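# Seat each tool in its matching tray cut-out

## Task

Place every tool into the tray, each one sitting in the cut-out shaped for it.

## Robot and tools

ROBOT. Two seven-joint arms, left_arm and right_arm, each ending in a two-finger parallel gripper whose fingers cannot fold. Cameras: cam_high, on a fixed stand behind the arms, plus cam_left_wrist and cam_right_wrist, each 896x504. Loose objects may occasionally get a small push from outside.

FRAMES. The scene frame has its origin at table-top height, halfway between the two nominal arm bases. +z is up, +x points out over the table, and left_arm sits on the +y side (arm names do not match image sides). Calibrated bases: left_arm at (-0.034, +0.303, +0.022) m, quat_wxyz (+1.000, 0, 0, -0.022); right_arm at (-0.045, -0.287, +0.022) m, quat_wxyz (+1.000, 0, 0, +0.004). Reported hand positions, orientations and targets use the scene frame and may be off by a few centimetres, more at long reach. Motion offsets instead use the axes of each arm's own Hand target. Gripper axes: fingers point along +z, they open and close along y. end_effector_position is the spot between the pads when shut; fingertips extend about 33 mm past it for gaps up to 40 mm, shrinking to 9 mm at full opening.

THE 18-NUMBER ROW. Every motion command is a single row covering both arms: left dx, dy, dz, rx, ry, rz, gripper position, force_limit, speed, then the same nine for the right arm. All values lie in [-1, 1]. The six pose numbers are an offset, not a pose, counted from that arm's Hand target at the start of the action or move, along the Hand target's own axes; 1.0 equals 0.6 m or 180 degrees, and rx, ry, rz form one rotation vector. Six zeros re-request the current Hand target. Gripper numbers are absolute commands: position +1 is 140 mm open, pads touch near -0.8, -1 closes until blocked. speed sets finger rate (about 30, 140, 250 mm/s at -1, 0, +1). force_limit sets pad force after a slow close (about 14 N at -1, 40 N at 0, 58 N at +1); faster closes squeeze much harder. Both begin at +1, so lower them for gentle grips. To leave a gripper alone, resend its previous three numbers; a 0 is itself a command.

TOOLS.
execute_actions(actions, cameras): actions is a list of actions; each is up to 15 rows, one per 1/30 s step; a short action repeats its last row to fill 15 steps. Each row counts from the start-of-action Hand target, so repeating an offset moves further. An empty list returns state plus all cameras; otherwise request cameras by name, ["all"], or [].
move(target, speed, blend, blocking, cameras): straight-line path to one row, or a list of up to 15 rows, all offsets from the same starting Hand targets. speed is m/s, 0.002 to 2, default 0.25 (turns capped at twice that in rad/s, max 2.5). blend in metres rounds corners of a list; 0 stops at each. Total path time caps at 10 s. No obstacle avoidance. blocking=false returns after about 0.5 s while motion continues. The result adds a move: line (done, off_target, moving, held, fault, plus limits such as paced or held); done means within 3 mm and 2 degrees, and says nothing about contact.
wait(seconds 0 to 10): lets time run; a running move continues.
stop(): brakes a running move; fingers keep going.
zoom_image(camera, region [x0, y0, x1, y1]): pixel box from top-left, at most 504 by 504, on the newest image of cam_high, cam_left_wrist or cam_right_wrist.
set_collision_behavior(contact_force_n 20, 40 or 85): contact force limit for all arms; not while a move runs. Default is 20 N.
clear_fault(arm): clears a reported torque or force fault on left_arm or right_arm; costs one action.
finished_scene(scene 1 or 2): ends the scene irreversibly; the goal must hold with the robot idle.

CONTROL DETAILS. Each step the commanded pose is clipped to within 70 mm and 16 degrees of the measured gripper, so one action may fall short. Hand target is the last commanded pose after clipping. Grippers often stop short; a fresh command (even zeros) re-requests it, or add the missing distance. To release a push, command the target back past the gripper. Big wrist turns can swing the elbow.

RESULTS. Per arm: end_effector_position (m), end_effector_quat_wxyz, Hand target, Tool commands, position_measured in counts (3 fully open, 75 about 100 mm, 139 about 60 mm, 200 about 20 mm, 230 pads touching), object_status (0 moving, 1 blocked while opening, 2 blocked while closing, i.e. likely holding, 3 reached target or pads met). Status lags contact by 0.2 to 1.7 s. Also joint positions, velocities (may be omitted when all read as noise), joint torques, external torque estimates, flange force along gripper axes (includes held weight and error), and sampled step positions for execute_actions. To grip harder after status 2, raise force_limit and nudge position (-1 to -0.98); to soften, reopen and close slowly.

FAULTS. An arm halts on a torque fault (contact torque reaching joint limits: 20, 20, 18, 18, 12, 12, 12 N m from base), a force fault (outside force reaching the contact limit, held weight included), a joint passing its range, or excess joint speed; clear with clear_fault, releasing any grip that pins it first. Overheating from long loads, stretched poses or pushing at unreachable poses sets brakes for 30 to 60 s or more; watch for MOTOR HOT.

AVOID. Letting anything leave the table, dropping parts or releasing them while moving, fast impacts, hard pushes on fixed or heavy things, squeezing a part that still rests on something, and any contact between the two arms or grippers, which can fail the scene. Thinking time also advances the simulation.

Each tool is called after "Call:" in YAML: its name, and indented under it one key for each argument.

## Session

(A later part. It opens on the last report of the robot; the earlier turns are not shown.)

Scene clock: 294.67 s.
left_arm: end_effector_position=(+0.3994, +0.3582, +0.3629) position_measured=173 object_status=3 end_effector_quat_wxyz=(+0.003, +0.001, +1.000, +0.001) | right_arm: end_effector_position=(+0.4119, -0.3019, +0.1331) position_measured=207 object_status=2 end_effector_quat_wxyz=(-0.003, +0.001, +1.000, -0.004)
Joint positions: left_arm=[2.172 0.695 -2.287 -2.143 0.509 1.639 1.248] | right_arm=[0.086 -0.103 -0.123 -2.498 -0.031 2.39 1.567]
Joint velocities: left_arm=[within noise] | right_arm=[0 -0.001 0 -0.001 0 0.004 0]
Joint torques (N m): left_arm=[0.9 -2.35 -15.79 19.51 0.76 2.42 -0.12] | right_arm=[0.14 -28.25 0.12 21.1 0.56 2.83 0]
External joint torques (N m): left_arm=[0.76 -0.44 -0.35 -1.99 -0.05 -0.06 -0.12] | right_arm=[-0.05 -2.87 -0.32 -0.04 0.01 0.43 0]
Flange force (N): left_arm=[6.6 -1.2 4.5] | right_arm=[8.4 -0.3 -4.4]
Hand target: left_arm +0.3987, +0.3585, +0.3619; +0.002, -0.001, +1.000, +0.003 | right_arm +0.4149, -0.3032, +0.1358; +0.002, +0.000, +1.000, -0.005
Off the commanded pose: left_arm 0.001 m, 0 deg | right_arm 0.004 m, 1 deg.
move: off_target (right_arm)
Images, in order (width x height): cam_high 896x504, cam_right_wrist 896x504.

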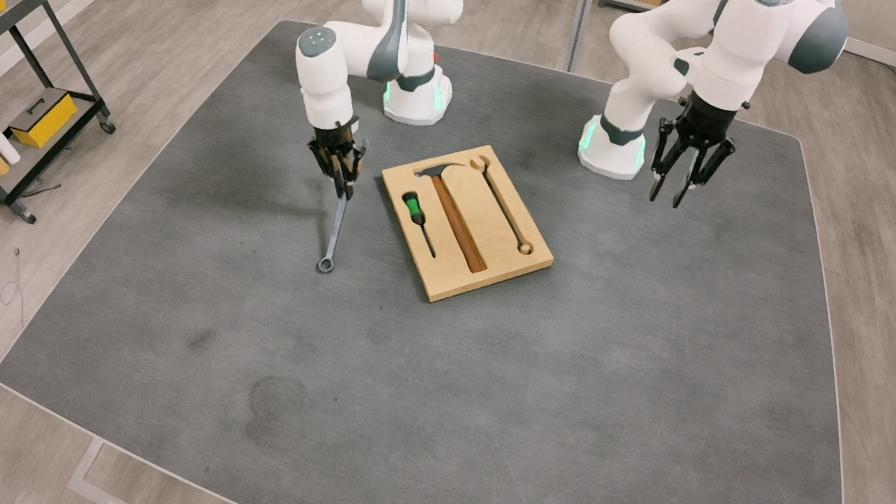

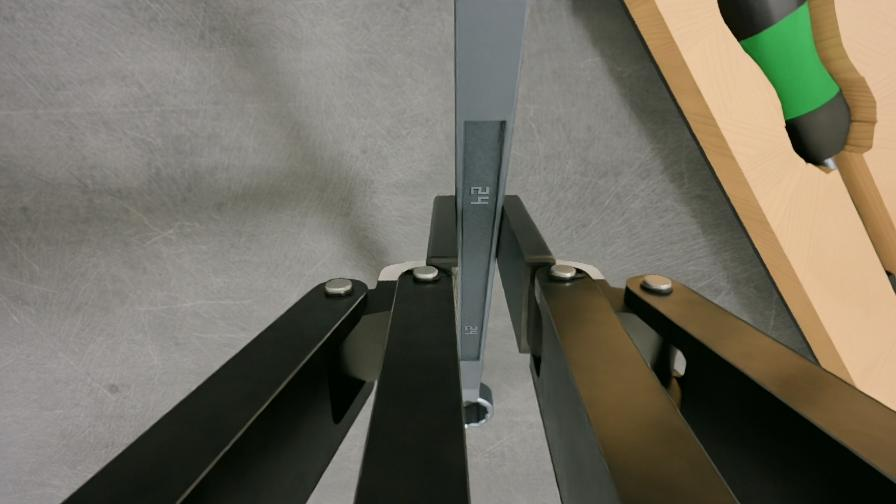

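Call:
move:
  target:
    - [0,0,0,0,0,0,-0.35,0,-1,0.033,0,0.068,0,0,0,-1,-0.3,-1]
    - [0,0,0,0,0,0,-0.35,0,-1,0.047,0,0.12,0,0,0,-1,-0.3,-1]
  speed: 0.06
  blend: 0.005
  cameras: ["cam_high","cam_right_wrist"]

Call:
zoom_image:
  camera: "cam_high"
  region: [280, 100, 460, 280]

Scene clock: 297.50 s.
left_arm: end_effector_position=(+0.3994, +0.3582, +0.3629) position_measured=173 object_status=3 end_effector_quat_wxyz=(+0.003, +0.001, +1.000, +0.001) | right_arm: end_effector_position=(+0.3849, -0.3034, +0.0629) position_measured=207 object_status=2 end_effector_quat_wxyz=(-0.001, +0.001, +1.000, -0.006)
Joint positions: left_arm=[2.172 0.695 -2.287 -2.143 0.509 1.639 1.248] | right_arm=[0.086 -0.012 -0.128 -2.628 -0.025 2.615 1.559]
Joint velocities: left_arm=[within noise] | right_arm=[0 0.001 0 0 0.001 0.004 -0.001]
Joint torques (N m): left_arm=[0.87 -2.41 -15.86 19.52 0.77 2.4 -0.15] | right_arm=[0.37 -27.2 -0.04 18.08 0.78 2.72 -0.12]
External joint torques (N m): left_arm=[0.78 -0.45 -0.4 -1.96 -0.04 -0.08 -0.15] | right_arm=[0.27 -1.69 -0.17 -0.06 0.36 0.31 -0.12]
Flange force (N): left_arm=[6.7 -1.2 4.4] | right_arm=[4.3 -0.1 -3.4]
Hand target: left_arm +0.3987, +0.3585, +0.3619; +0.002, -0.001, +1.000, +0.003 | right_arm +0.3870, -0.3039, +0.0637; +0.002, +0.000, +1.000, -0.005
Off the commanded pose: left_arm 0.001 m, 0 deg | right_arm 0.002 m, 0 deg.
move: done
Images, in order (width x height): cam_high 896x504, cam_right_wrist 896x504.

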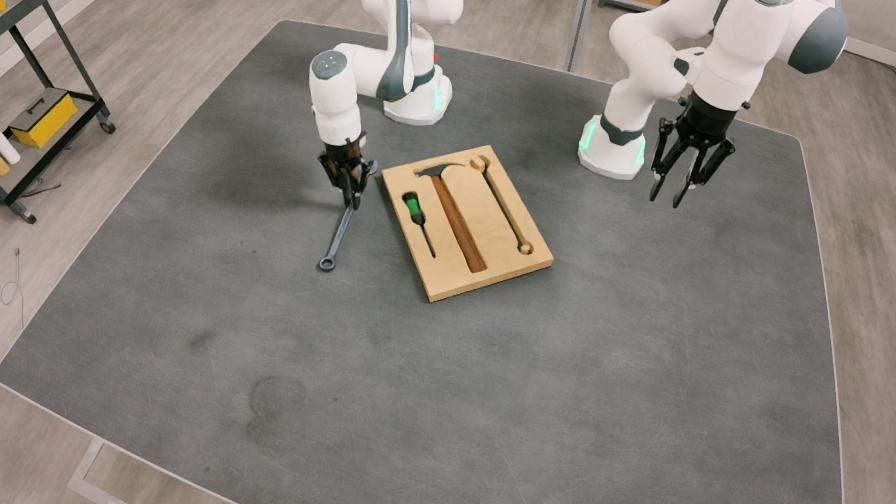

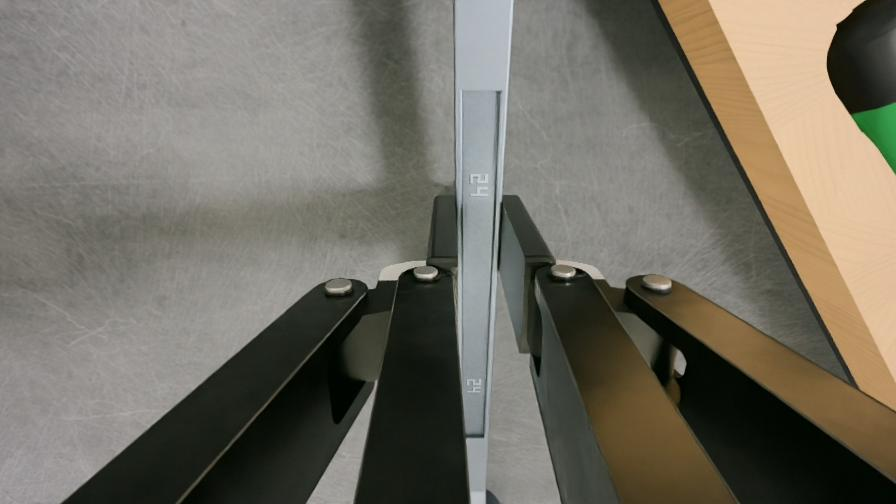

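Scaled by 2.800 from the camera's 896x504 image, which has a finer 1280x720 frame.

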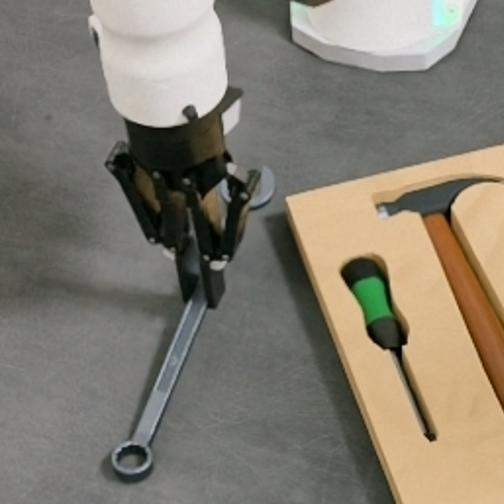

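Call:
move:
  target:
    - [0,0,0,0,0,0,-0.35,0,-1,0.002,0,0.027,0,0,0,-1,-0.3,-1]
  speed: 0.04
  cameras: ["cam_right_wrist"]

Call:
execute_actions:
  actions:
    - [[0,0,0,0,0,0,-0.35,0,-1,0,0,0,0,0,0,-0.35,-0.3,-1]]
    - [[0,0,0,0,0,0,-0.35,0,-1,0,0,0,0,0,0,-0.35,-0.3,-1]]

Call:
move:
  target:
    - [0,0,0,0,0,0,-0.35,0,-1,0,0,-0.2,0,0,0,-0.35,0,-1]
  speed: 0.2
  cameras: ["cam_right_wrist","cam_high"]

Scene clock: 299.10 s.
left_arm: end_effector_position=(+0.3994, +0.3582, +0.3629) position_measured=173 object_status=3 end_effector_quat_wxyz=(+0.003, +0.001, +1.000, +0.001) | right_arm: end_effector_position=(+0.3841, -0.3039, +0.0469) position_measured=207 object_status=2 end_effector_quat_wxyz=(+0.000, +0.001, +1.000, -0.006)
Joint positions: left_arm=[2.172 0.695 -2.287 -2.143 0.509 1.639 1.248] | right_arm=[0.086 0.031 -0.128 -2.634 -0.015 2.664 1.552]
Joint torques (N m): left_arm=[0.86 -2.38 -15.8 19.5 0.77 2.41 -0.1] | right_arm=[0.46 -27.87 0.19 17.22 0.73 2.64 -0.05]
External joint torques (N m): left_arm=[0.68 -0.49 -0.44 -1.99 -0.05 -0.06 -0.1] | right_arm=[0.29 -1.52 0.09 -0.26 0.36 0.21 -0.05]
Flange force (N): left_arm=[6.5 -1.3 4.4] | right_arm=[4.3 0.4 -3.5]
Hand target: left_arm +0.3987, +0.3585, +0.3619; +0.002, -0.001, +1.000, +0.003 | right_arm +0.3858, -0.3040, +0.0475; +0.002, +0.000, +1.000, -0.005
Off the commanded pose: left_arm 0.001 m, 0 deg | right_arm 0.002 m, 0 deg.
move: done
Images, in order (width x height): cam_right_wrist 896x504.

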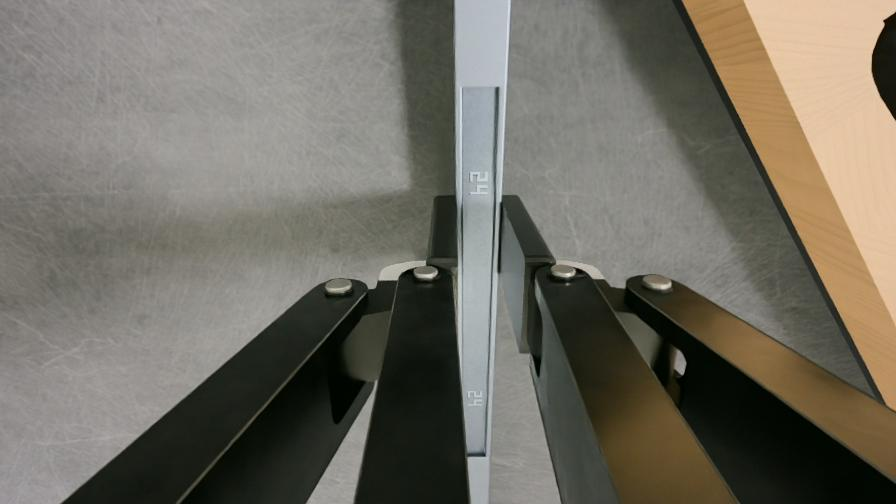

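Scene clock: 300.30 s.
left_arm: end_effector_position=(+0.3994, +0.3582, +0.3629) position_measured=173 object_status=3 end_effector_quat_wxyz=(+0.003, +0.001, +1.000, +0.001) | right_arm: end_effector_position=(+0.3848, -0.3039, +0.0471) position_measured=173 object_status=3 end_effector_quat_wxyz=(+0.001, +0.001, +1.000, -0.005)
Joint positions: left_arm=[2.172 0.695 -2.287 -2.143 0.509 1.639 1.248] | right_arm=[0.086 0.031 -0.128 -2.634 -0.015 2.666 1.551]
Joint torques (N m): left_arm=[0.88 -2.47 -15.82 19.47 0.77 2.42 -0.15] | right_arm=[0.45 -27.21 0.21 16.52 0.75 2.49 -0.12]
External joint torques (N m): left_arm=[0.85 -0.45 -0.32 -1.94 -0.03 -0.06 -0.15] | right_arm=[0.33 -0.96 0.17 -0.88 0.38 0.07 -0.11]
External joint torques at the end of the 1st action: left_arm=[0.82 -0.43 -0.3 -2.02 -0.03 -0.1 -0.18] | right_arm=[0.31 -0.91 0.11 -0.93 0.38 0.04 -0.09]
Flange force (N): left_arm=[6.6 -1.1 4.5] | right_arm=[4.8 0.4 -2.1]
Flange force at the end of the 1st action (N): left_arm=[6.8 -1.2 4.6] | right_arm=[4.8 0.4 -2.1]
Hand target: left_arm +0.3987, +0.3585, +0.3619; +0.002, -0.001, +1.000, +0.003 | right_arm +0.3858, -0.3040, +0.0475; +0.002, +0.000, +1.000, -0.005
Off the commanded pose: left_arm 0.001 m, 0 deg | right_arm 0.001 m, 0 deg.
Step readings (end_effector_position of left_arm | right_arm; steps 1 to 15: 1st action; 16 to 30: 2nd action):
0: (+0.3994, +0.3582, +0.3629) | (+0.3841, -0.3039, +0.0469)
1: (+0.3994, +0.3582, +0.3629) | (+0.3841, -0.3039, +0.0469)
2: (+0.3994, +0.3582, +0.3629) | (+0.3841, -0.3039, +0.0469)
4: (+0.3994, +0.3582, +0.3629) | (+0.3843, -0.3039, +0.0469)
8: (+0.3994, +0.3582, +0.3629) | (+0.3846, -0.3039, +0.0470)
15: (+0.3994, +0.3582, +0.3629) | (+0.3847, -0.3039, +0.0470)
16: (+0.3994, +0.3582, +0.3629) | (+0.3847, -0.3039, +0.0470)
17: (+0.3994, +0.3582, +0.3629) | (+0.3847, -0.3039, +0.0470)
19: (+0.3994, +0.3582, +0.3629) | (+0.3847, -0.3039, +0.0471)
23: (+0.3994, +0.3582, +0.3629) | (+0.3848, -0.3039, +0.0471)
30: (+0.3994, +0.3582, +0.3629) | (+0.3848, -0.3039, +0.0471)

Scene clock: 301.83 s.
left_arm: end_effector_position=(+0.3994, +0.3582, +0.3629) position_measured=173 object_status=3 end_effector_quat_wxyz=(+0.003, +0.001, +1.000, +0.001) | right_arm: end_effector_position=(+0.3853, -0.3020, +0.1663) position_measured=173 object_status=3 end_effector_quat_wxyz=(+0.002, -0.003, +1.000, -0.003)
Joint positions: left_arm=[2.172 0.695 -2.287 -2.143 0.509 1.639 1.248] | right_arm=[0.08 -0.251 -0.12 -2.559 -0.049 2.313 1.57]
Joint velocities: left_arm=[within noise] | right_arm=[0 -0.001 0 0 0 -0.003 0.003]
Joint torques (N m): left_arm=[0.87 -2.43 -15.75 19.51 0.75 2.42 -0.14] | right_arm=[-0.16 -22.82 1.23 21.24 0.37 2.18 0.28]
External joint torques (N m): left_arm=[0.76 -0.5 -0.3 -1.96 -0.05 -0.07 -0.14] | right_arm=[-0.26 -1.58 0.55 -0.99 -0.23 -0.27 0.28]
Flange force (N): left_arm=[6.2 -1.2 4.5] | right_arm=[8.1 1.2 -2.6]
Hand target: left_arm +0.3987, +0.3585, +0.3619; +0.002, -0.001, +1.000, +0.003 | right_arm +0.3853, -0.3029, +0.1675; +0.002, +0.000, +1.000, -0.005
Off the commanded pose: left_arm 0.001 m, 0 deg | right_arm 0.001 m, 0 deg.
move: done
Images, in order (width x height): cam_high 896x504, cam_right_wrist 896x504.

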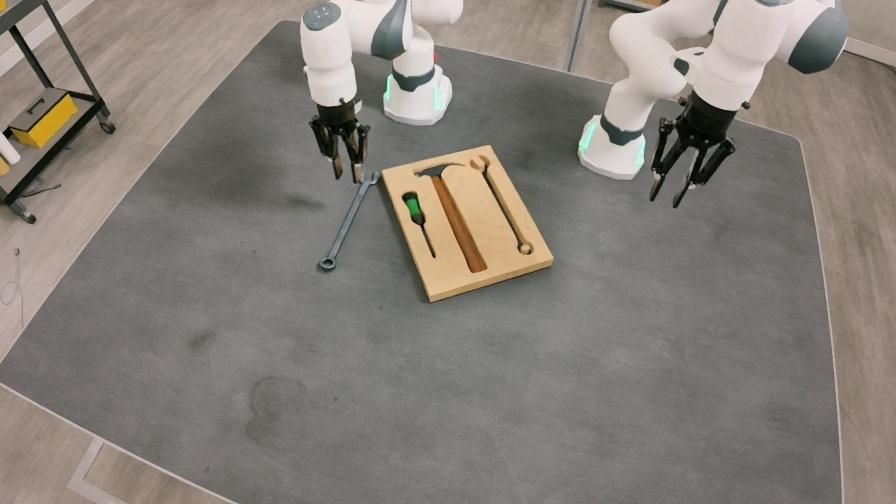

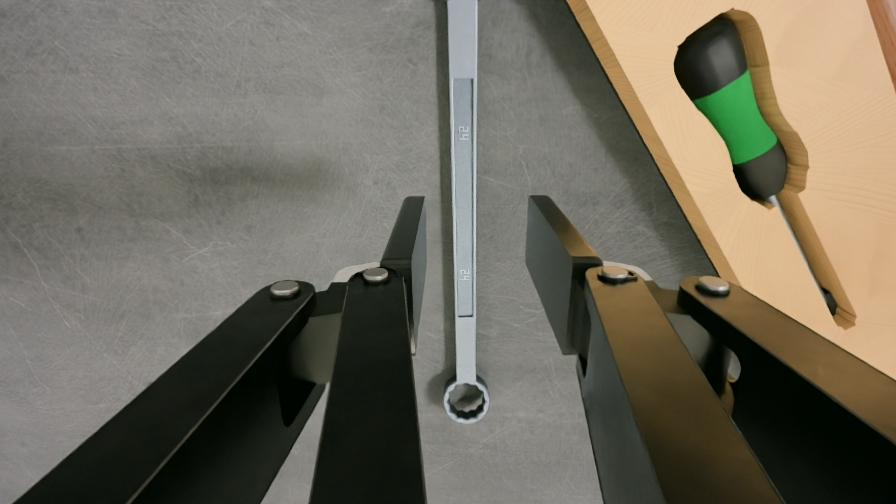

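Call:
move:
  target:
    - [0,0,0,0,0,0,-0.35,0,-1,0.05,0,-0.15,0,0,0,-0.35,0,-1]
  speed: 0.3
  cameras: ["cam_right_wrist"]

Call:
zoom_image:
  camera: "cam_high"
  region: [300, 130, 500, 280]

Scene clock: 303.70 s.
left_arm: end_effector_position=(+0.3994, +0.3582, +0.3629) position_measured=173 object_status=3 end_effector_quat_wxyz=(+0.003, +0.001, +1.000, +0.001) | right_arm: end_effector_position=(+0.3557, -0.3013, +0.2568) position_measured=173 object_status=3 end_effector_quat_wxyz=(+0.002, -0.003, +1.000, -0.004)
Joint positions: left_arm=[2.172 0.695 -2.287 -2.143 0.509 1.639 1.248] | right_arm=[0.069 -0.469 -0.099 -2.506 -0.058 2.043 1.579]
Joint velocities: left_arm=[within noise] | right_arm=[-0.001 -0.001 0.001 0.001 0 -0.005 0]
Joint torques (N m): left_arm=[0.83 -2.37 -15.75 19.47 0.76 2.42 -0.19] | right_arm=[-0.19 -17.25 1.29 23.2 0.77 2.1 0.28]
External joint torques (N m): left_arm=[0.62 -0.53 -0.36 -2.07 -0.05 -0.06 -0.19] | right_arm=[-0.26 -1.67 0.38 -0.95 0.05 -0.35 0.28]
Flange force (N): left_arm=[6.3 -1.5 4.7] | right_arm=[8.5 1.1 -0.7]
Hand target: left_arm +0.3987, +0.3585, +0.3619; +0.002, -0.001, +1.000, +0.003 | right_arm +0.3550, -0.3021, +0.2573; +0.002, +0.000, +1.000, -0.005
Off the commanded pose: left_arm 0.001 m, 0 deg | right_arm 0.001 m, 0 deg.
move: done
Images, in order (width x height): cam_right_wrist 896x504.

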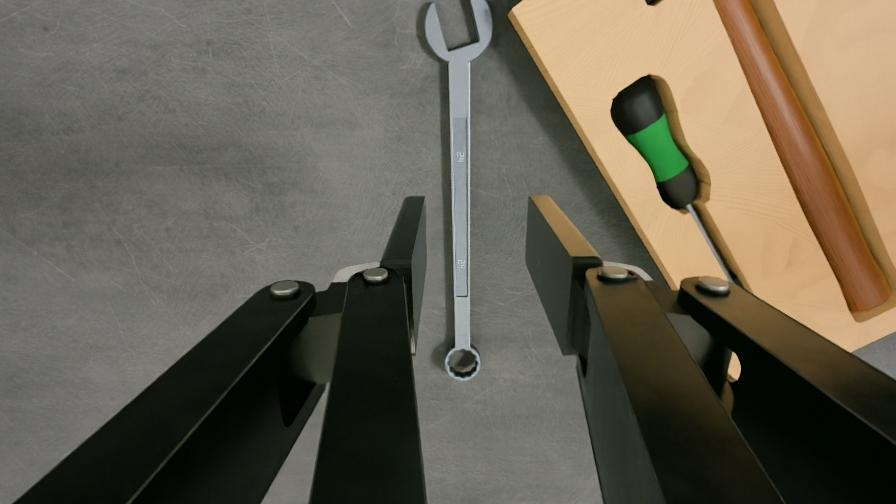

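This scene's latest camera images include none from cam_high. They are from: cam_right_wrist. cam_high's image comes with the result of a call that names it in "cameras".

Call:
move:
  target:
    - [0,0,0,0,0,0,-0.35,0,-1,-0.092,-0.0033,0.262,0,0,0,-0.35,0,-1]
  speed: 0.25
  cameras: ["cam_right_wrist"]

Scene clock: 306.27 s.
left_arm: end_effector_position=(+0.3994, +0.3582, +0.3629) position_measured=173 object_status=3 end_effector_quat_wxyz=(+0.003, +0.001, +1.000, +0.001) | right_arm: end_effector_position=(+0.4092, -0.3063, +0.1002) position_measured=173 object_status=3 end_effector_quat_wxyz=(+0.001, +0.002, +1.000, -0.006)
Joint positions: left_arm=[2.172 0.695 -2.287 -2.143 0.509 1.639 1.248] | right_arm=[0.073 -0.044 -0.119 -2.537 -0.028 2.494 1.559]
Joint velocities: left_arm=[within noise] | right_arm=[0 -0.001 -0.001 0 0.001 0.004 -0.003]
Joint torques (N m): left_arm=[0.93 -2.38 -15.81 19.56 0.76 2.43 -0.15] | right_arm=[0.51 -26.54 0.37 19.36 0.89 2.51 -0.07]
External joint torques (N m): left_arm=[0.7 -0.53 -0.46 -1.97 -0.06 -0.05 -0.15] | right_arm=[0.39 -0.32 0.15 -0.6 0.4 0.08 -0.07]
Flange force (N): left_arm=[6.4 -1.4 4.4] | right_arm=[2.6 0.5 0.0]
Hand target: left_arm +0.3987, +0.3585, +0.3619; +0.002, -0.001, +1.000, +0.003 | right_arm +0.4108, -0.3055, +0.1004; +0.002, +0.000, +1.000, -0.005
Off the commanded pose: left_arm 0.001 m, 0 deg | right_arm 0.002 m, 0 deg.
move: done
Images, in order (width x height): cam_right_wrist 896x504.

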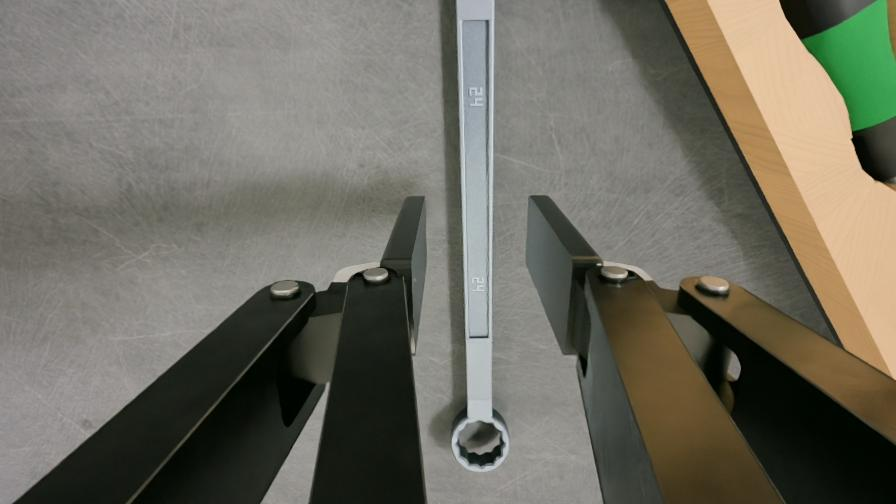

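Call:
move:
  target:
    - [0,0,0,0,0,0,-0.35,0,-1,0,0,0.098,0,0,0,-0.35,0.4,-1]
    - [0,0,0,0,0,0,-0.35,0,-1,0,0,0.098,0,0,0,-1,0.4,-1]
  speed: 0.12
  cameras: ["cam_right_wrist"]

Call:
wait:
  seconds: 0.8

Scene clock: 309.17 s.
left_arm: end_effector_position=(+0.3994, +0.3582, +0.3629) position_measured=173 object_status=3 end_effector_quat_wxyz=(+0.003, +0.001, +1.000, +0.001) | right_arm: end_effector_position=(+0.4103, -0.3061, +0.0418) position_measured=210 object_status=0 end_effector_quat_wxyz=(+0.001, +0.000, +1.000, -0.005)
Joint positions: left_arm=[2.172 0.695 -2.287 -2.143 0.509 1.639 1.248] | right_arm=[0.073 0.104 -0.116 -2.553 0.003 2.659 1.534]
Joint torques (N m): left_arm=[0.91 -2.42 -15.82 19.51 0.75 2.42 -0.15] | right_arm=[0.32 -28.41 0.03 16.6 0.73 2.49 -0.01]
External joint torques (N m): left_arm=[0.76 -0.52 -0.39 -1.99 -0.06 -0.06 -0.15] | right_arm=[0.23 0.47 0.17 -0.91 0.35 0.07 -0.01]
Flange force (N): left_arm=[6.5 -1.3 4.5] | right_arm=[1.8 0.4 1.7]
Hand target: left_arm +0.3987, +0.3585, +0.3619; +0.002, -0.001, +1.000, +0.003 | right_arm +0.4111, -0.3061, +0.0416; +0.002, +0.000, +1.000, -0.005
Off the commanded pose: left_arm 0.001 m, 0 deg | right_arm 0.001 m, 0 deg.
move: done
Images, in order (width x height): cam_right_wrist 896x504.

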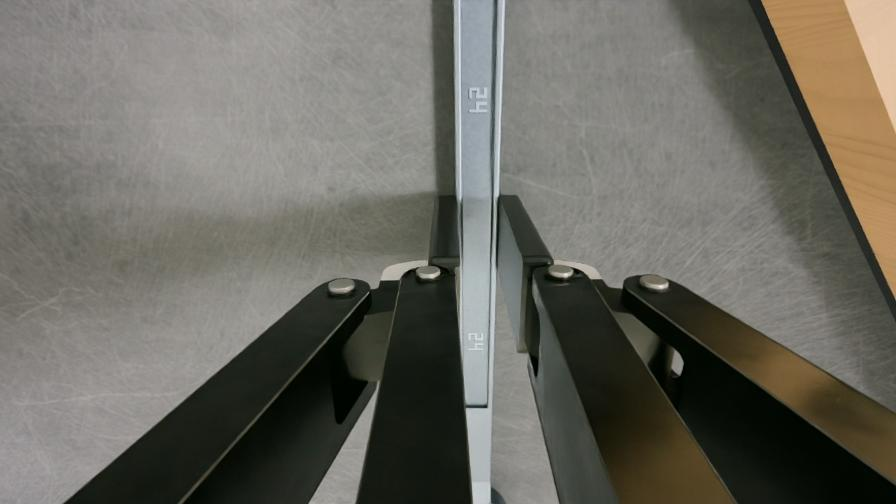

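Scene clock: 309.97 s.
left_arm: end_effector_position=(+0.3994, +0.3582, +0.3629) position_measured=173 object_status=3 end_effector_quat_wxyz=(+0.003, +0.001, +1.000, +0.001) | right_arm: end_effector_position=(+0.4103, -0.3061, +0.0418) position_measured=210 object_status=2 end_effector_quat_wxyz=(+0.001, +0.000, +1.000, -0.005)
Joint positions: left_arm=[2.172 0.695 -2.287 -2.143 0.509 1.639 1.248] | right_arm=[0.073 0.104 -0.116 -2.553 0.003 2.659 1.534]
Joint torques (N m): left_arm=[0.89 -2.38 -15.8 19.46 0.76 2.4 -0.09] | right_arm=[0.34 -28.37 0.08 16.59 0.75 2.48 0.01]
External joint torques (N m): left_arm=[0.67 -0.55 -0.45 -2.05 -0.05 -0.07 -0.09] | right_arm=[0.21 0.55 0.19 -1 0.36 0.04 0.01]
Flange force (N): left_arm=[6.5 -1.4 4.5] | right_arm=[1.9 0.5 1.9]
Hand target: left_arm +0.3987, +0.3585, +0.3619; +0.002, -0.001, +1.000, +0.003 | right_arm +0.4111, -0.3061, +0.0416; +0.002, +0.000, +1.000, -0.005
Tool commands: left_gripper/position=-0.35 left_gripper/force_limit=+0.0 left_gripper/speed=-1.0 right_gripper/position=-1.0 right_gripper/force_limit=+0.4 right_gripper/speed=-1.0
Off the commanded pose: left_arm 0.001 m, 0 deg | right_arm 0.001 m, 0 deg.
wait: 0.80 s; at rest by 0.17 s

Call:
move:
  target:
    - [0,0,0,0,0,0,-0.35,0,-1,0,0,-0.3,0,0,0,-1,0.4,-1]
    - [0,0,0,0,0,0,-0.35,0,-1,0.2425,0.593,-0.264,0,0,-0.2,-1,0.4,-1]
    - [0,0,0,0,0,0,-0.35,0,-1,0.2425,0.593,-0.197,0,0,-0.2,-1,0.4,-1]
  speed: 0.2
  cameras: ["cam_right_wrist","cam_high"]

Scene clock: 315.63 s.
left_arm: end_effector_position=(+0.3994, +0.3582, +0.3629) position_measured=173 object_status=3 end_effector_quat_wxyz=(+0.003, +0.001, +1.000, +0.001) | right_arm: end_effector_position=(+0.2621, +0.0491, +0.1540) position_measured=210 object_status=2 end_effector_quat_wxyz=(-0.004, -0.312, +0.950, -0.006)
Joint positions: left_arm=[2.172 0.695 -2.287 -2.143 0.509 1.639 1.248] | right_arm=[0.458 -0.153 0.368 -2.478 0.066 2.322 1.72]
Joint velocities: left_arm=[within noise] | right_arm=[0.001 -0.001 0 -0.001 0 0.004 0.005]
Joint torques (N m): left_arm=[0.85 -2.39 -15.83 19.56 0.76 2.42 -0.19] | right_arm=[0 -24.07 -1.22 22.29 0.32 2.8 0.44]
External joint torques (N m): left_arm=[0.57 -0.57 -0.56 -1.94 -0.06 -0.05 -0.19] | right_arm=[-0.19 -1.7 0.21 0.31 -0.28 0.39 0.44]
Flange force (N): left_arm=[6.3 -1.7 4.2] | right_arm=[3.4 0.3 -1.9]
Hand target: left_arm +0.3987, +0.3585, +0.3619; +0.002, -0.001, +1.000, +0.003 | right_arm +0.2649, +0.0508, +0.1559; +0.001, -0.309, +0.951, -0.005
Off the commanded pose: left_arm 0.001 m, 0 deg | right_arm 0.004 m, 1 deg.
move: off_target (right_arm)
Images, in order (width x height): cam_high 896x504, cam_right_wrist 896x504.

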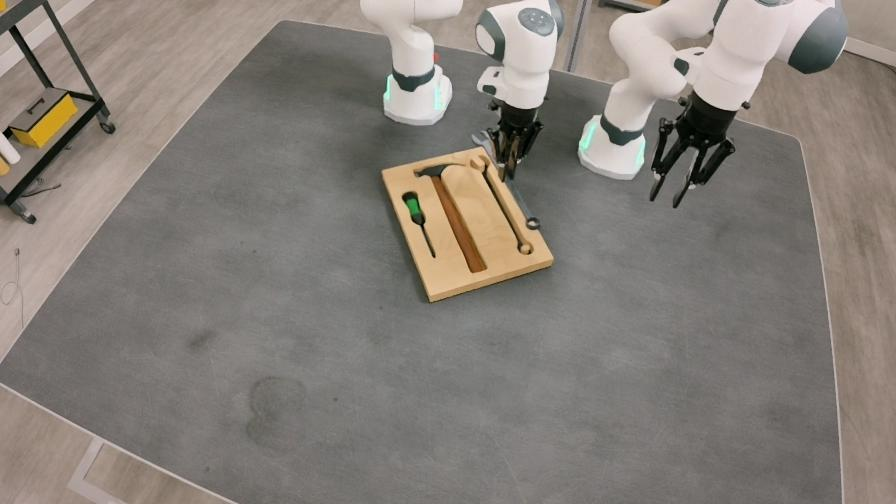

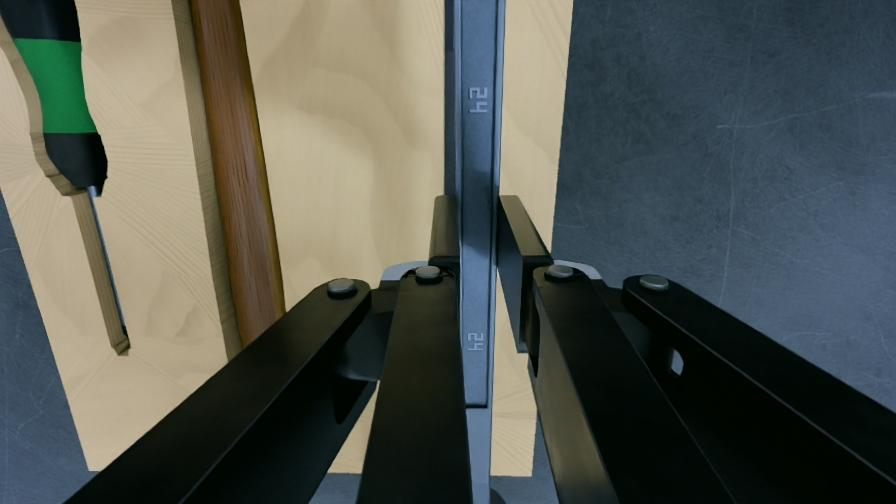

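Call:
move:
  target:
    - [0,0,0,0,0,0,-0.35,0,-1,0.019,-0.002,0.06,0,0,0,-1,0.4,-1]
  speed: 0.1
  cameras: ["cam_right_wrist","cam_high"]

Call:
zoom_image:
  camera: "cam_high"
  region: [430, 120, 570, 270]

Scene clock: 318.80 s.
left_arm: end_effector_position=(+0.3994, +0.3582, +0.3629) position_measured=173 object_status=3 end_effector_quat_wxyz=(+0.003, +0.001, +1.000, +0.001) | right_arm: end_effector_position=(+0.2545, +0.0416, +0.1189) position_measured=210 object_status=2 end_effector_quat_wxyz=(-0.003, -0.311, +0.950, -0.005)
Joint positions: left_arm=[2.172 0.695 -2.287 -2.143 0.509 1.639 1.248] | right_arm=[0.458 -0.113 0.373 -2.545 0.053 2.429 1.734]
Joint velocities: left_arm=[within noise] | right_arm=[0.002 0 -0.001 0 0 0.004 0.004]
Joint torques (N m): left_arm=[0.94 -2.33 -15.89 19.54 0.77 2.4 -0.2] | right_arm=[0.26 -24.21 -0.85 20.98 0.26 2.66 0.37]
External joint torques (N m): left_arm=[0.75 -0.42 -0.5 -1.99 -0.04 -0.08 -0.2] | right_arm=[0.09 -1.72 0.17 0.25 -0.28 0.26 0.37]
Flange force (N): left_arm=[7.1 -1.5 4.4] | right_arm=[3.6 0.3 -2.7]
Hand target: left_arm +0.3987, +0.3585, +0.3619; +0.002, -0.001, +1.000, +0.003 | right_arm +0.2566, +0.0428, +0.1199; +0.001, -0.309, +0.951, -0.005
Off the commanded pose: left_arm 0.001 m, 0 deg | right_arm 0.003 m, 0 deg.
move: done
Images, in order (width x height): cam_high 896x504, cam_right_wrist 896x504.

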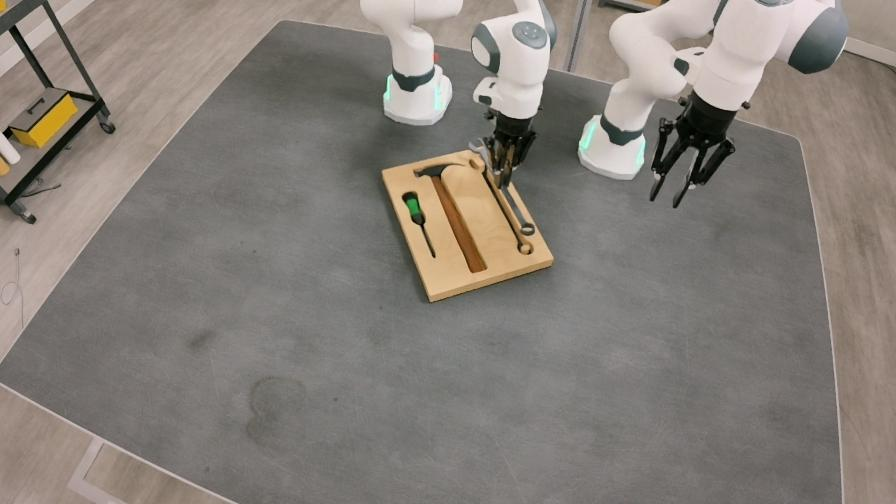

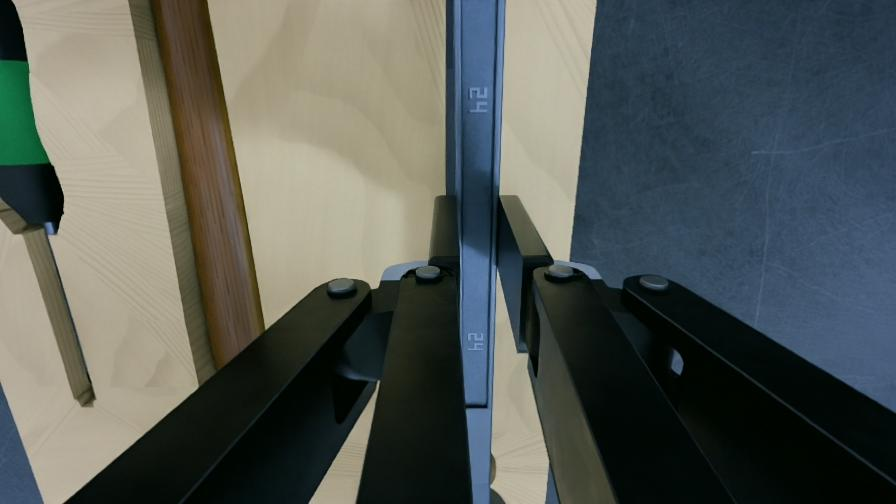

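Scaled by 3.360 from the camera's 896x504 image, which has a finer 1280x720 frame.

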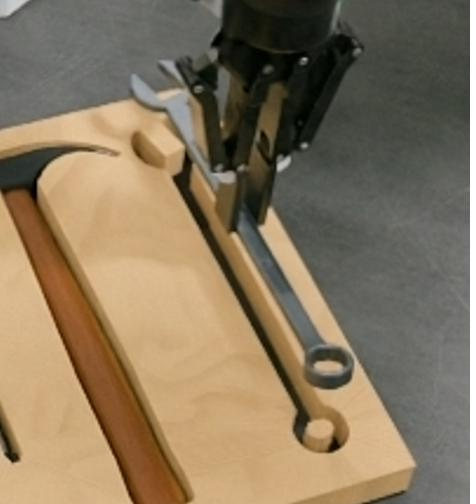

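Call:
move:
  target:
    - [0,0,0,0,0,0,-0.35,0,-1,0,-0.0017,0.04,0,0,0.002,-1,0.4,-1]
  speed: 0.08
  cameras: ["cam_right_wrist","cam_high"]

Call:
zoom_image:
  camera: "cam_high"
  region: [430, 120, 570, 270]

Call:
zoom_image:
  camera: "cam_right_wrist"
  region: [380, 0, 600, 200]

Scene clock: 320.77 s.
left_arm: end_effector_position=(+0.3994, +0.3582, +0.3629) position_measured=173 object_status=3 end_effector_quat_wxyz=(+0.003, +0.001, +1.000, +0.001) | right_arm: end_effector_position=(+0.2550, +0.0405, +0.0948) position_measured=210 object_status=2 end_effector_quat_wxyz=(-0.003, -0.309, +0.951, -0.006)
Joint positions: left_arm=[2.172 0.695 -2.287 -2.143 0.509 1.639 1.248] | right_arm=[0.454 -0.056 0.373 -2.562 0.023 2.499 1.759]
Joint velocities: left_arm=[within noise] | right_arm=[-0.001 -0.001 -0.001 0.001 -0.001 0.002 0.007]
Joint torques (N m): left_arm=[0.91 -2.39 -15.82 19.47 0.76 2.43 -0.07] | right_arm=[0.26 -25.17 -0.38 20.07 0.2 2.76 0.28]
External joint torques (N m): left_arm=[0.72 -0.54 -0.46 -2.01 -0.05 -0.05 -0.07] | right_arm=[0.15 -1.61 0.1 0.25 -0.29 0.36 0.28]
Flange force (N): left_arm=[6.5 -1.3 4.5] | right_arm=[3.3 0.2 -2.4]
Hand target: left_arm +0.3987, +0.3585, +0.3619; +0.002, -0.001, +1.000, +0.003 | right_arm +0.2573, +0.0417, +0.0959; +0.001, -0.306, +0.952, -0.005
Off the commanded pose: left_arm 0.001 m, 0 deg | right_arm 0.003 m, 1 deg.
move: done
Images, in order (width x height): cam_high 896x504, cam_right_wrist 896x504.

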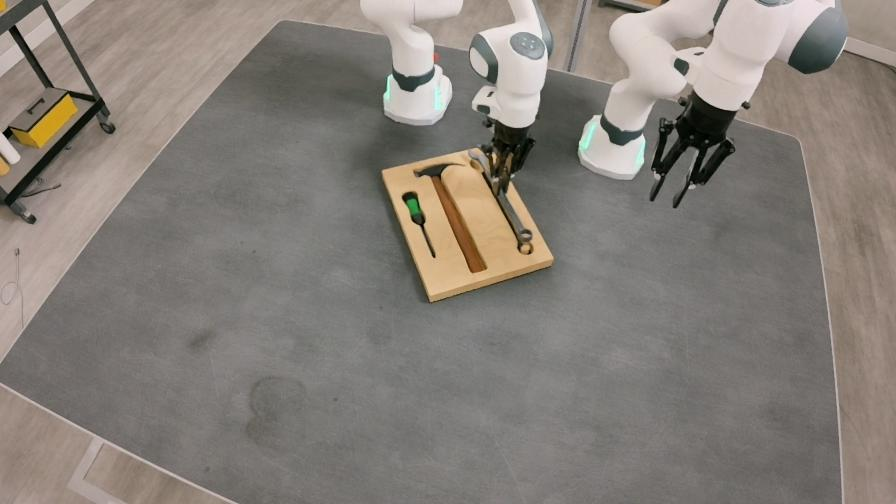

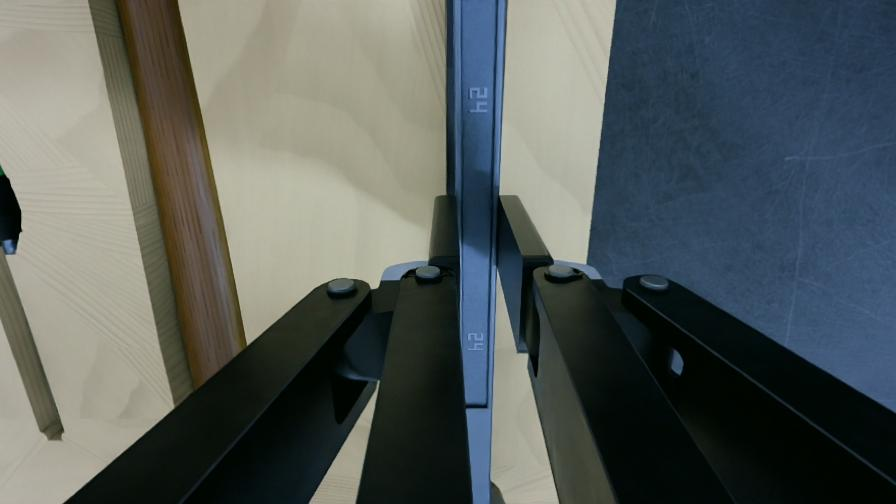

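Scaled by 3.360 from the camera's 896x504 image, which has a finer 1280x720 frame.

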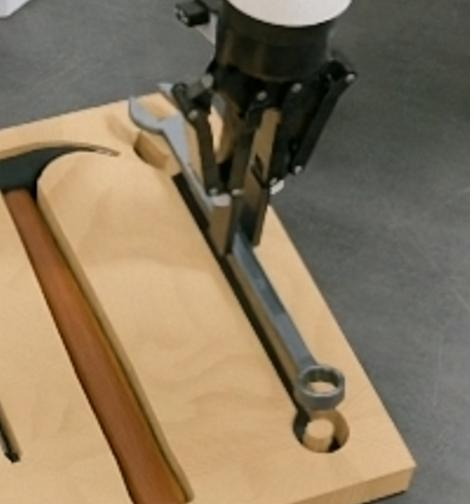

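Scaled by 2.291 from the camera's 896x504 image, which has a finer 1280x720 frame.

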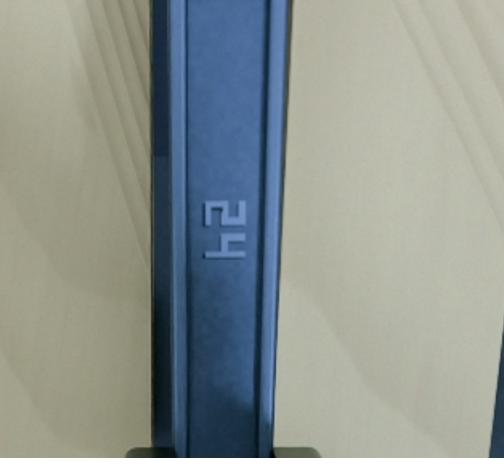

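Call:
move:
  target:
    - [0,0,0,0,0,0,-0.35,0,-1,-0.0205,-0.002,0,0,0,0,-1,0.4,-1]
  speed: 0.06
  cameras: ["cam_right_wrist","cam_high"]

Call:
zoom_image:
  camera: "cam_high"
  region: [430, 120, 570, 270]

Call:
zoom_image:
  camera: "cam_right_wrist"
  region: [380, 0, 600, 200]

Scene clock: 323.17 s.
left_arm: end_effector_position=(+0.3994, +0.3582, +0.3629) position_measured=173 object_status=3 end_effector_quat_wxyz=(+0.003, +0.001, +1.000, +0.001) | right_arm: end_effector_position=(+0.2652, +0.0474, +0.0942) position_measured=210 object_status=2 end_effector_quat_wxyz=(-0.002, -0.309, +0.951, -0.005)
Joint positions: left_arm=[2.172 0.695 -2.287 -2.143 0.509 1.639 1.248] | right_arm=[0.448 -0.023 0.371 -2.526 0.002 2.497 1.766]
Joint velocities: left_arm=[within noise] | right_arm=[-0.001 0.001 0 0.001 -0.005 -0.002 0.004]
Joint torques (N m): left_arm=[0.84 -2.34 -15.85 19.52 0.76 2.41 -0.15] | right_arm=[-0.06 -26.28 -0.32 20.39 0.17 2.31 0.15]
External joint torques (N m): left_arm=[0.64 -0.52 -0.44 -2.02 -0.05 -0.07 -0.15] | right_arm=[-0.21 -1.52 -0.22 0.48 -0.33 -0.11 0.15]
Flange force (N): left_arm=[6.5 -1.5 4.5] | right_arm=[1.8 -0.5 -3.6]
Hand target: left_arm +0.3987, +0.3585, +0.3619; +0.002, -0.001, +1.000, +0.003 | right_arm +0.2680, +0.0479, +0.0959; +0.001, -0.306, +0.952, -0.005
Off the commanded pose: left_arm 0.001 m, 0 deg | right_arm 0.003 m, 0 deg.
move: done
Images, in order (width x height): cam_high 896x504, cam_right_wrist 896x504.

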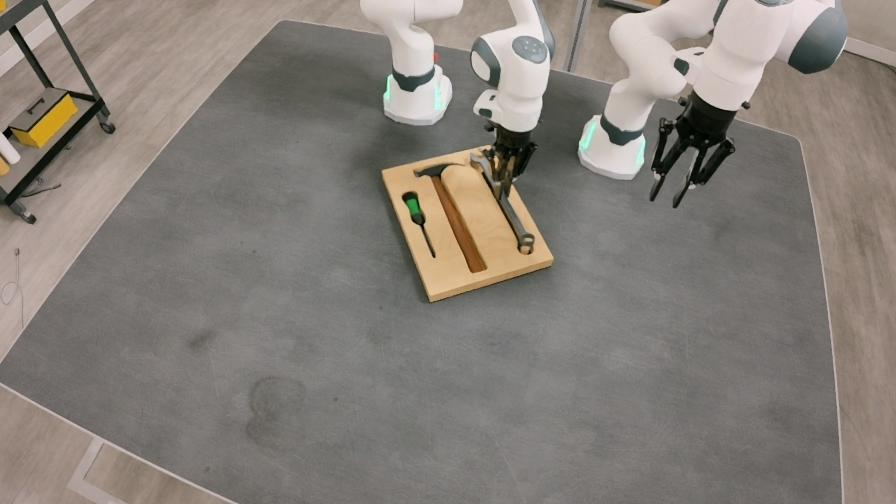

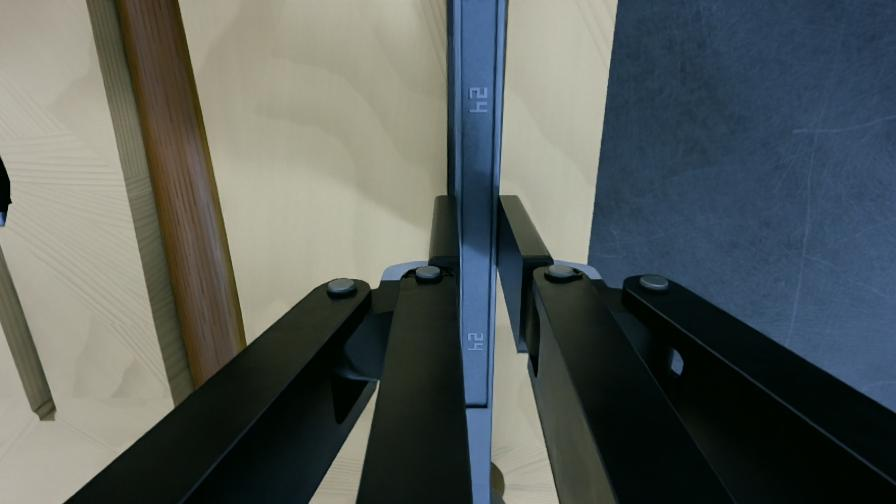

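Scaled by 3.360 from the camera's 896x504 image, which has a finer 1280x720 frame.

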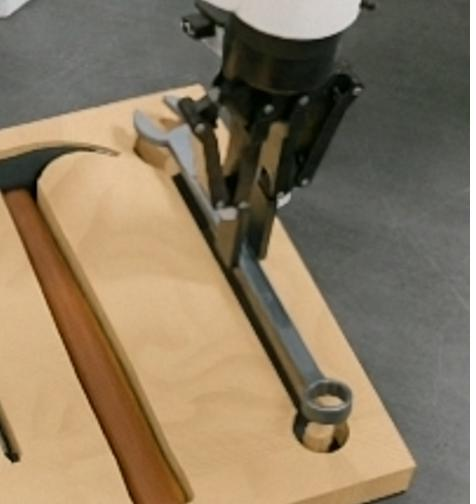

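Scaled by 2.291 from the camera's 896x504 image, which has a finer 1280x720 frame.

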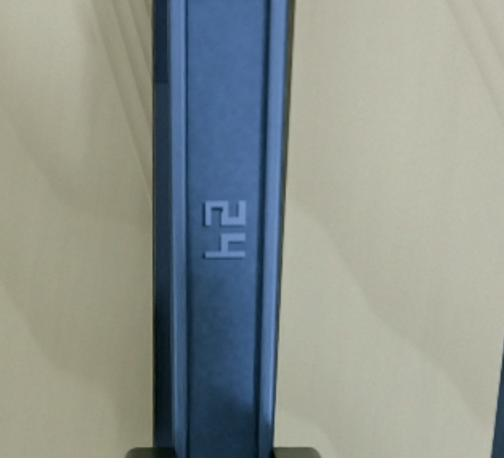

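Call:
move:
  target:
    - [0,0,0,0,0,0,-0.35,0,-1,-0.004,0,0.016,0,0,0,-1,0.4,-1]
  speed: 0.05
  cameras: ["cam_right_wrist","cam_high"]

Call:
zoom_image:
  camera: "cam_high"
  region: [460, 140, 550, 260]

Call:
zoom_image:
  camera: "cam_right_wrist"
  region: [380, 0, 600, 200]

Scene clock: 324.60 s.
left_arm: end_effector_position=(+0.3994, +0.3582, +0.3629) position_measured=173 object_status=3 end_effector_quat_wxyz=(+0.003, +0.001, +1.000, +0.001) | right_arm: end_effector_position=(+0.2662, +0.0474, +0.0843) position_measured=210 object_status=2 end_effector_quat_wxyz=(-0.004, -0.309, +0.951, -0.006)
Joint positions: left_arm=[2.172 0.695 -2.287 -2.143 0.509 1.639 1.248] | right_arm=[0.447 0.007 0.368 -2.523 -0.017 2.517 1.778]
Joint velocities: left_arm=[within noise] | right_arm=[0 0.001 0.001 0 -0.002 0.003 0.005]
Joint torques (N m): left_arm=[0.85 -2.47 -15.85 19.47 0.76 2.4 -0.15] | right_arm=[0.16 -26.97 0 20.12 0.28 2.69 0.33]
External joint torques (N m): left_arm=[0.7 -0.59 -0.4 -2.05 -0.05 -0.08 -0.15] | right_arm=[0.04 -1.67 -0.2 0.64 -0.2 0.3 0.33]
Flange force (N): left_arm=[6.4 -1.4 4.5] | right_arm=[2.0 0.1 -2.9]
Hand target: left_arm +0.3987, +0.3585, +0.3619; +0.002, -0.001, +1.000, +0.003 | right_arm +0.2700, +0.0492, +0.0863; +0.001, -0.306, +0.952, -0.005
Off the commanded pose: left_arm 0.001 m, 0 deg | right_arm 0.005 m, 1 deg.
move: off_target (right_arm)
Images, in order (width x height): cam_high 896x504, cam_right_wrist 896x504.

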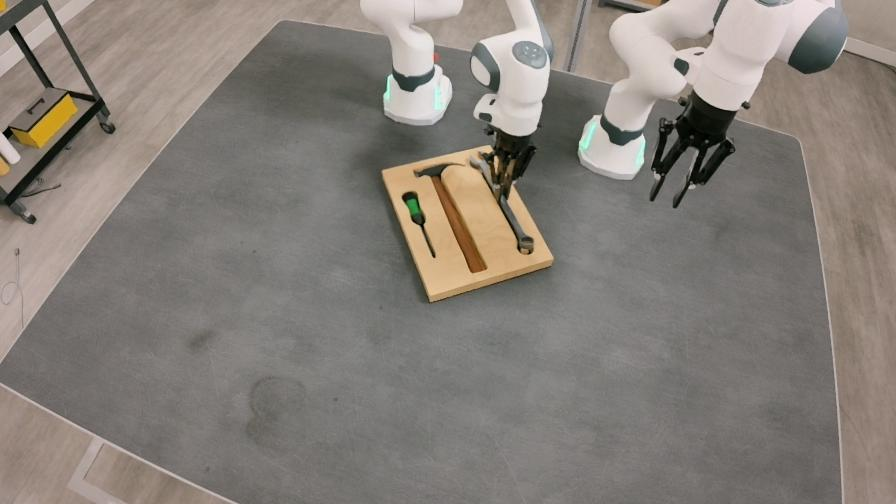

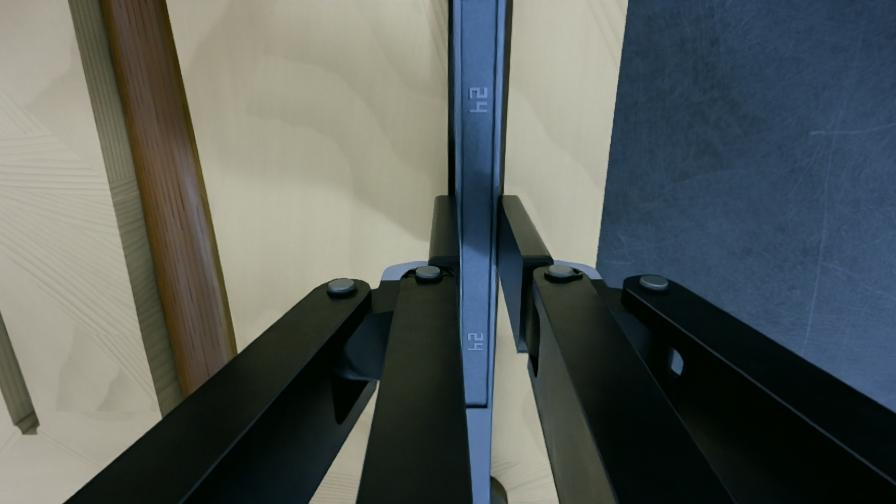

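Scaled by 4.200 from the camera's 896x504 image, which has a finer 1280x720 frame.

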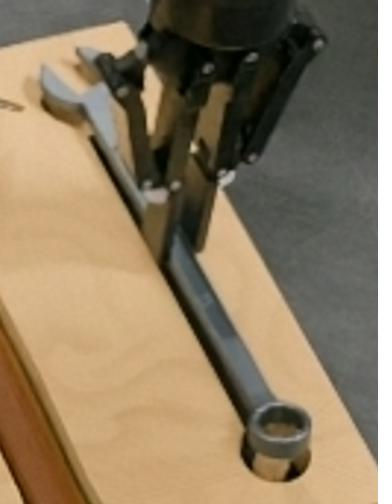

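Scaled by 2.291 from the camera's 896x504 image, which has a finer 1280x720 frame.

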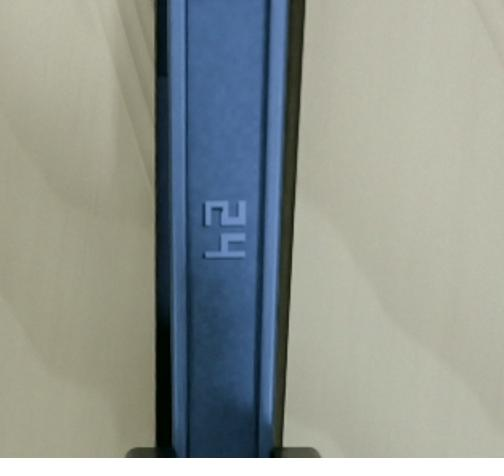

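Call:
zoom_image:
  camera: "cam_high"
  region: [505, 220, 550, 265]

Call:
zoom_image:
  camera: "cam_high"
  region: [462, 140, 502, 180]

Scaled by 11.200 from the camera's 896x504 image, which has a finer 1280x720 frame.

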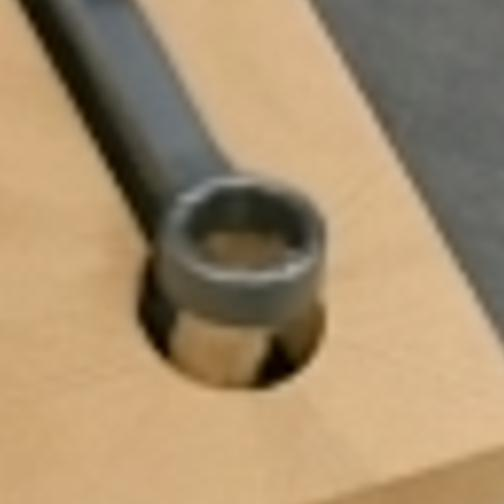

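Scaled by 12.600 from the camera's 896x504 image, which has a finer 1280x720 frame.

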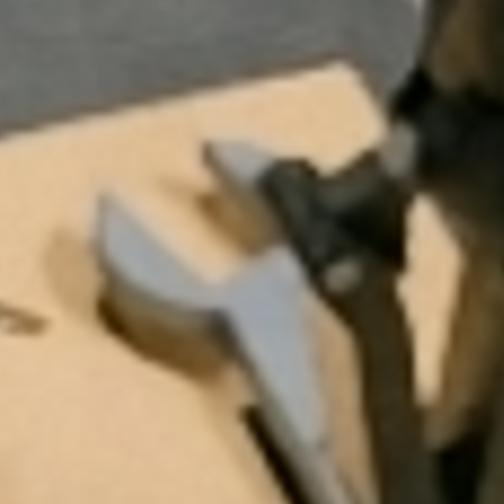

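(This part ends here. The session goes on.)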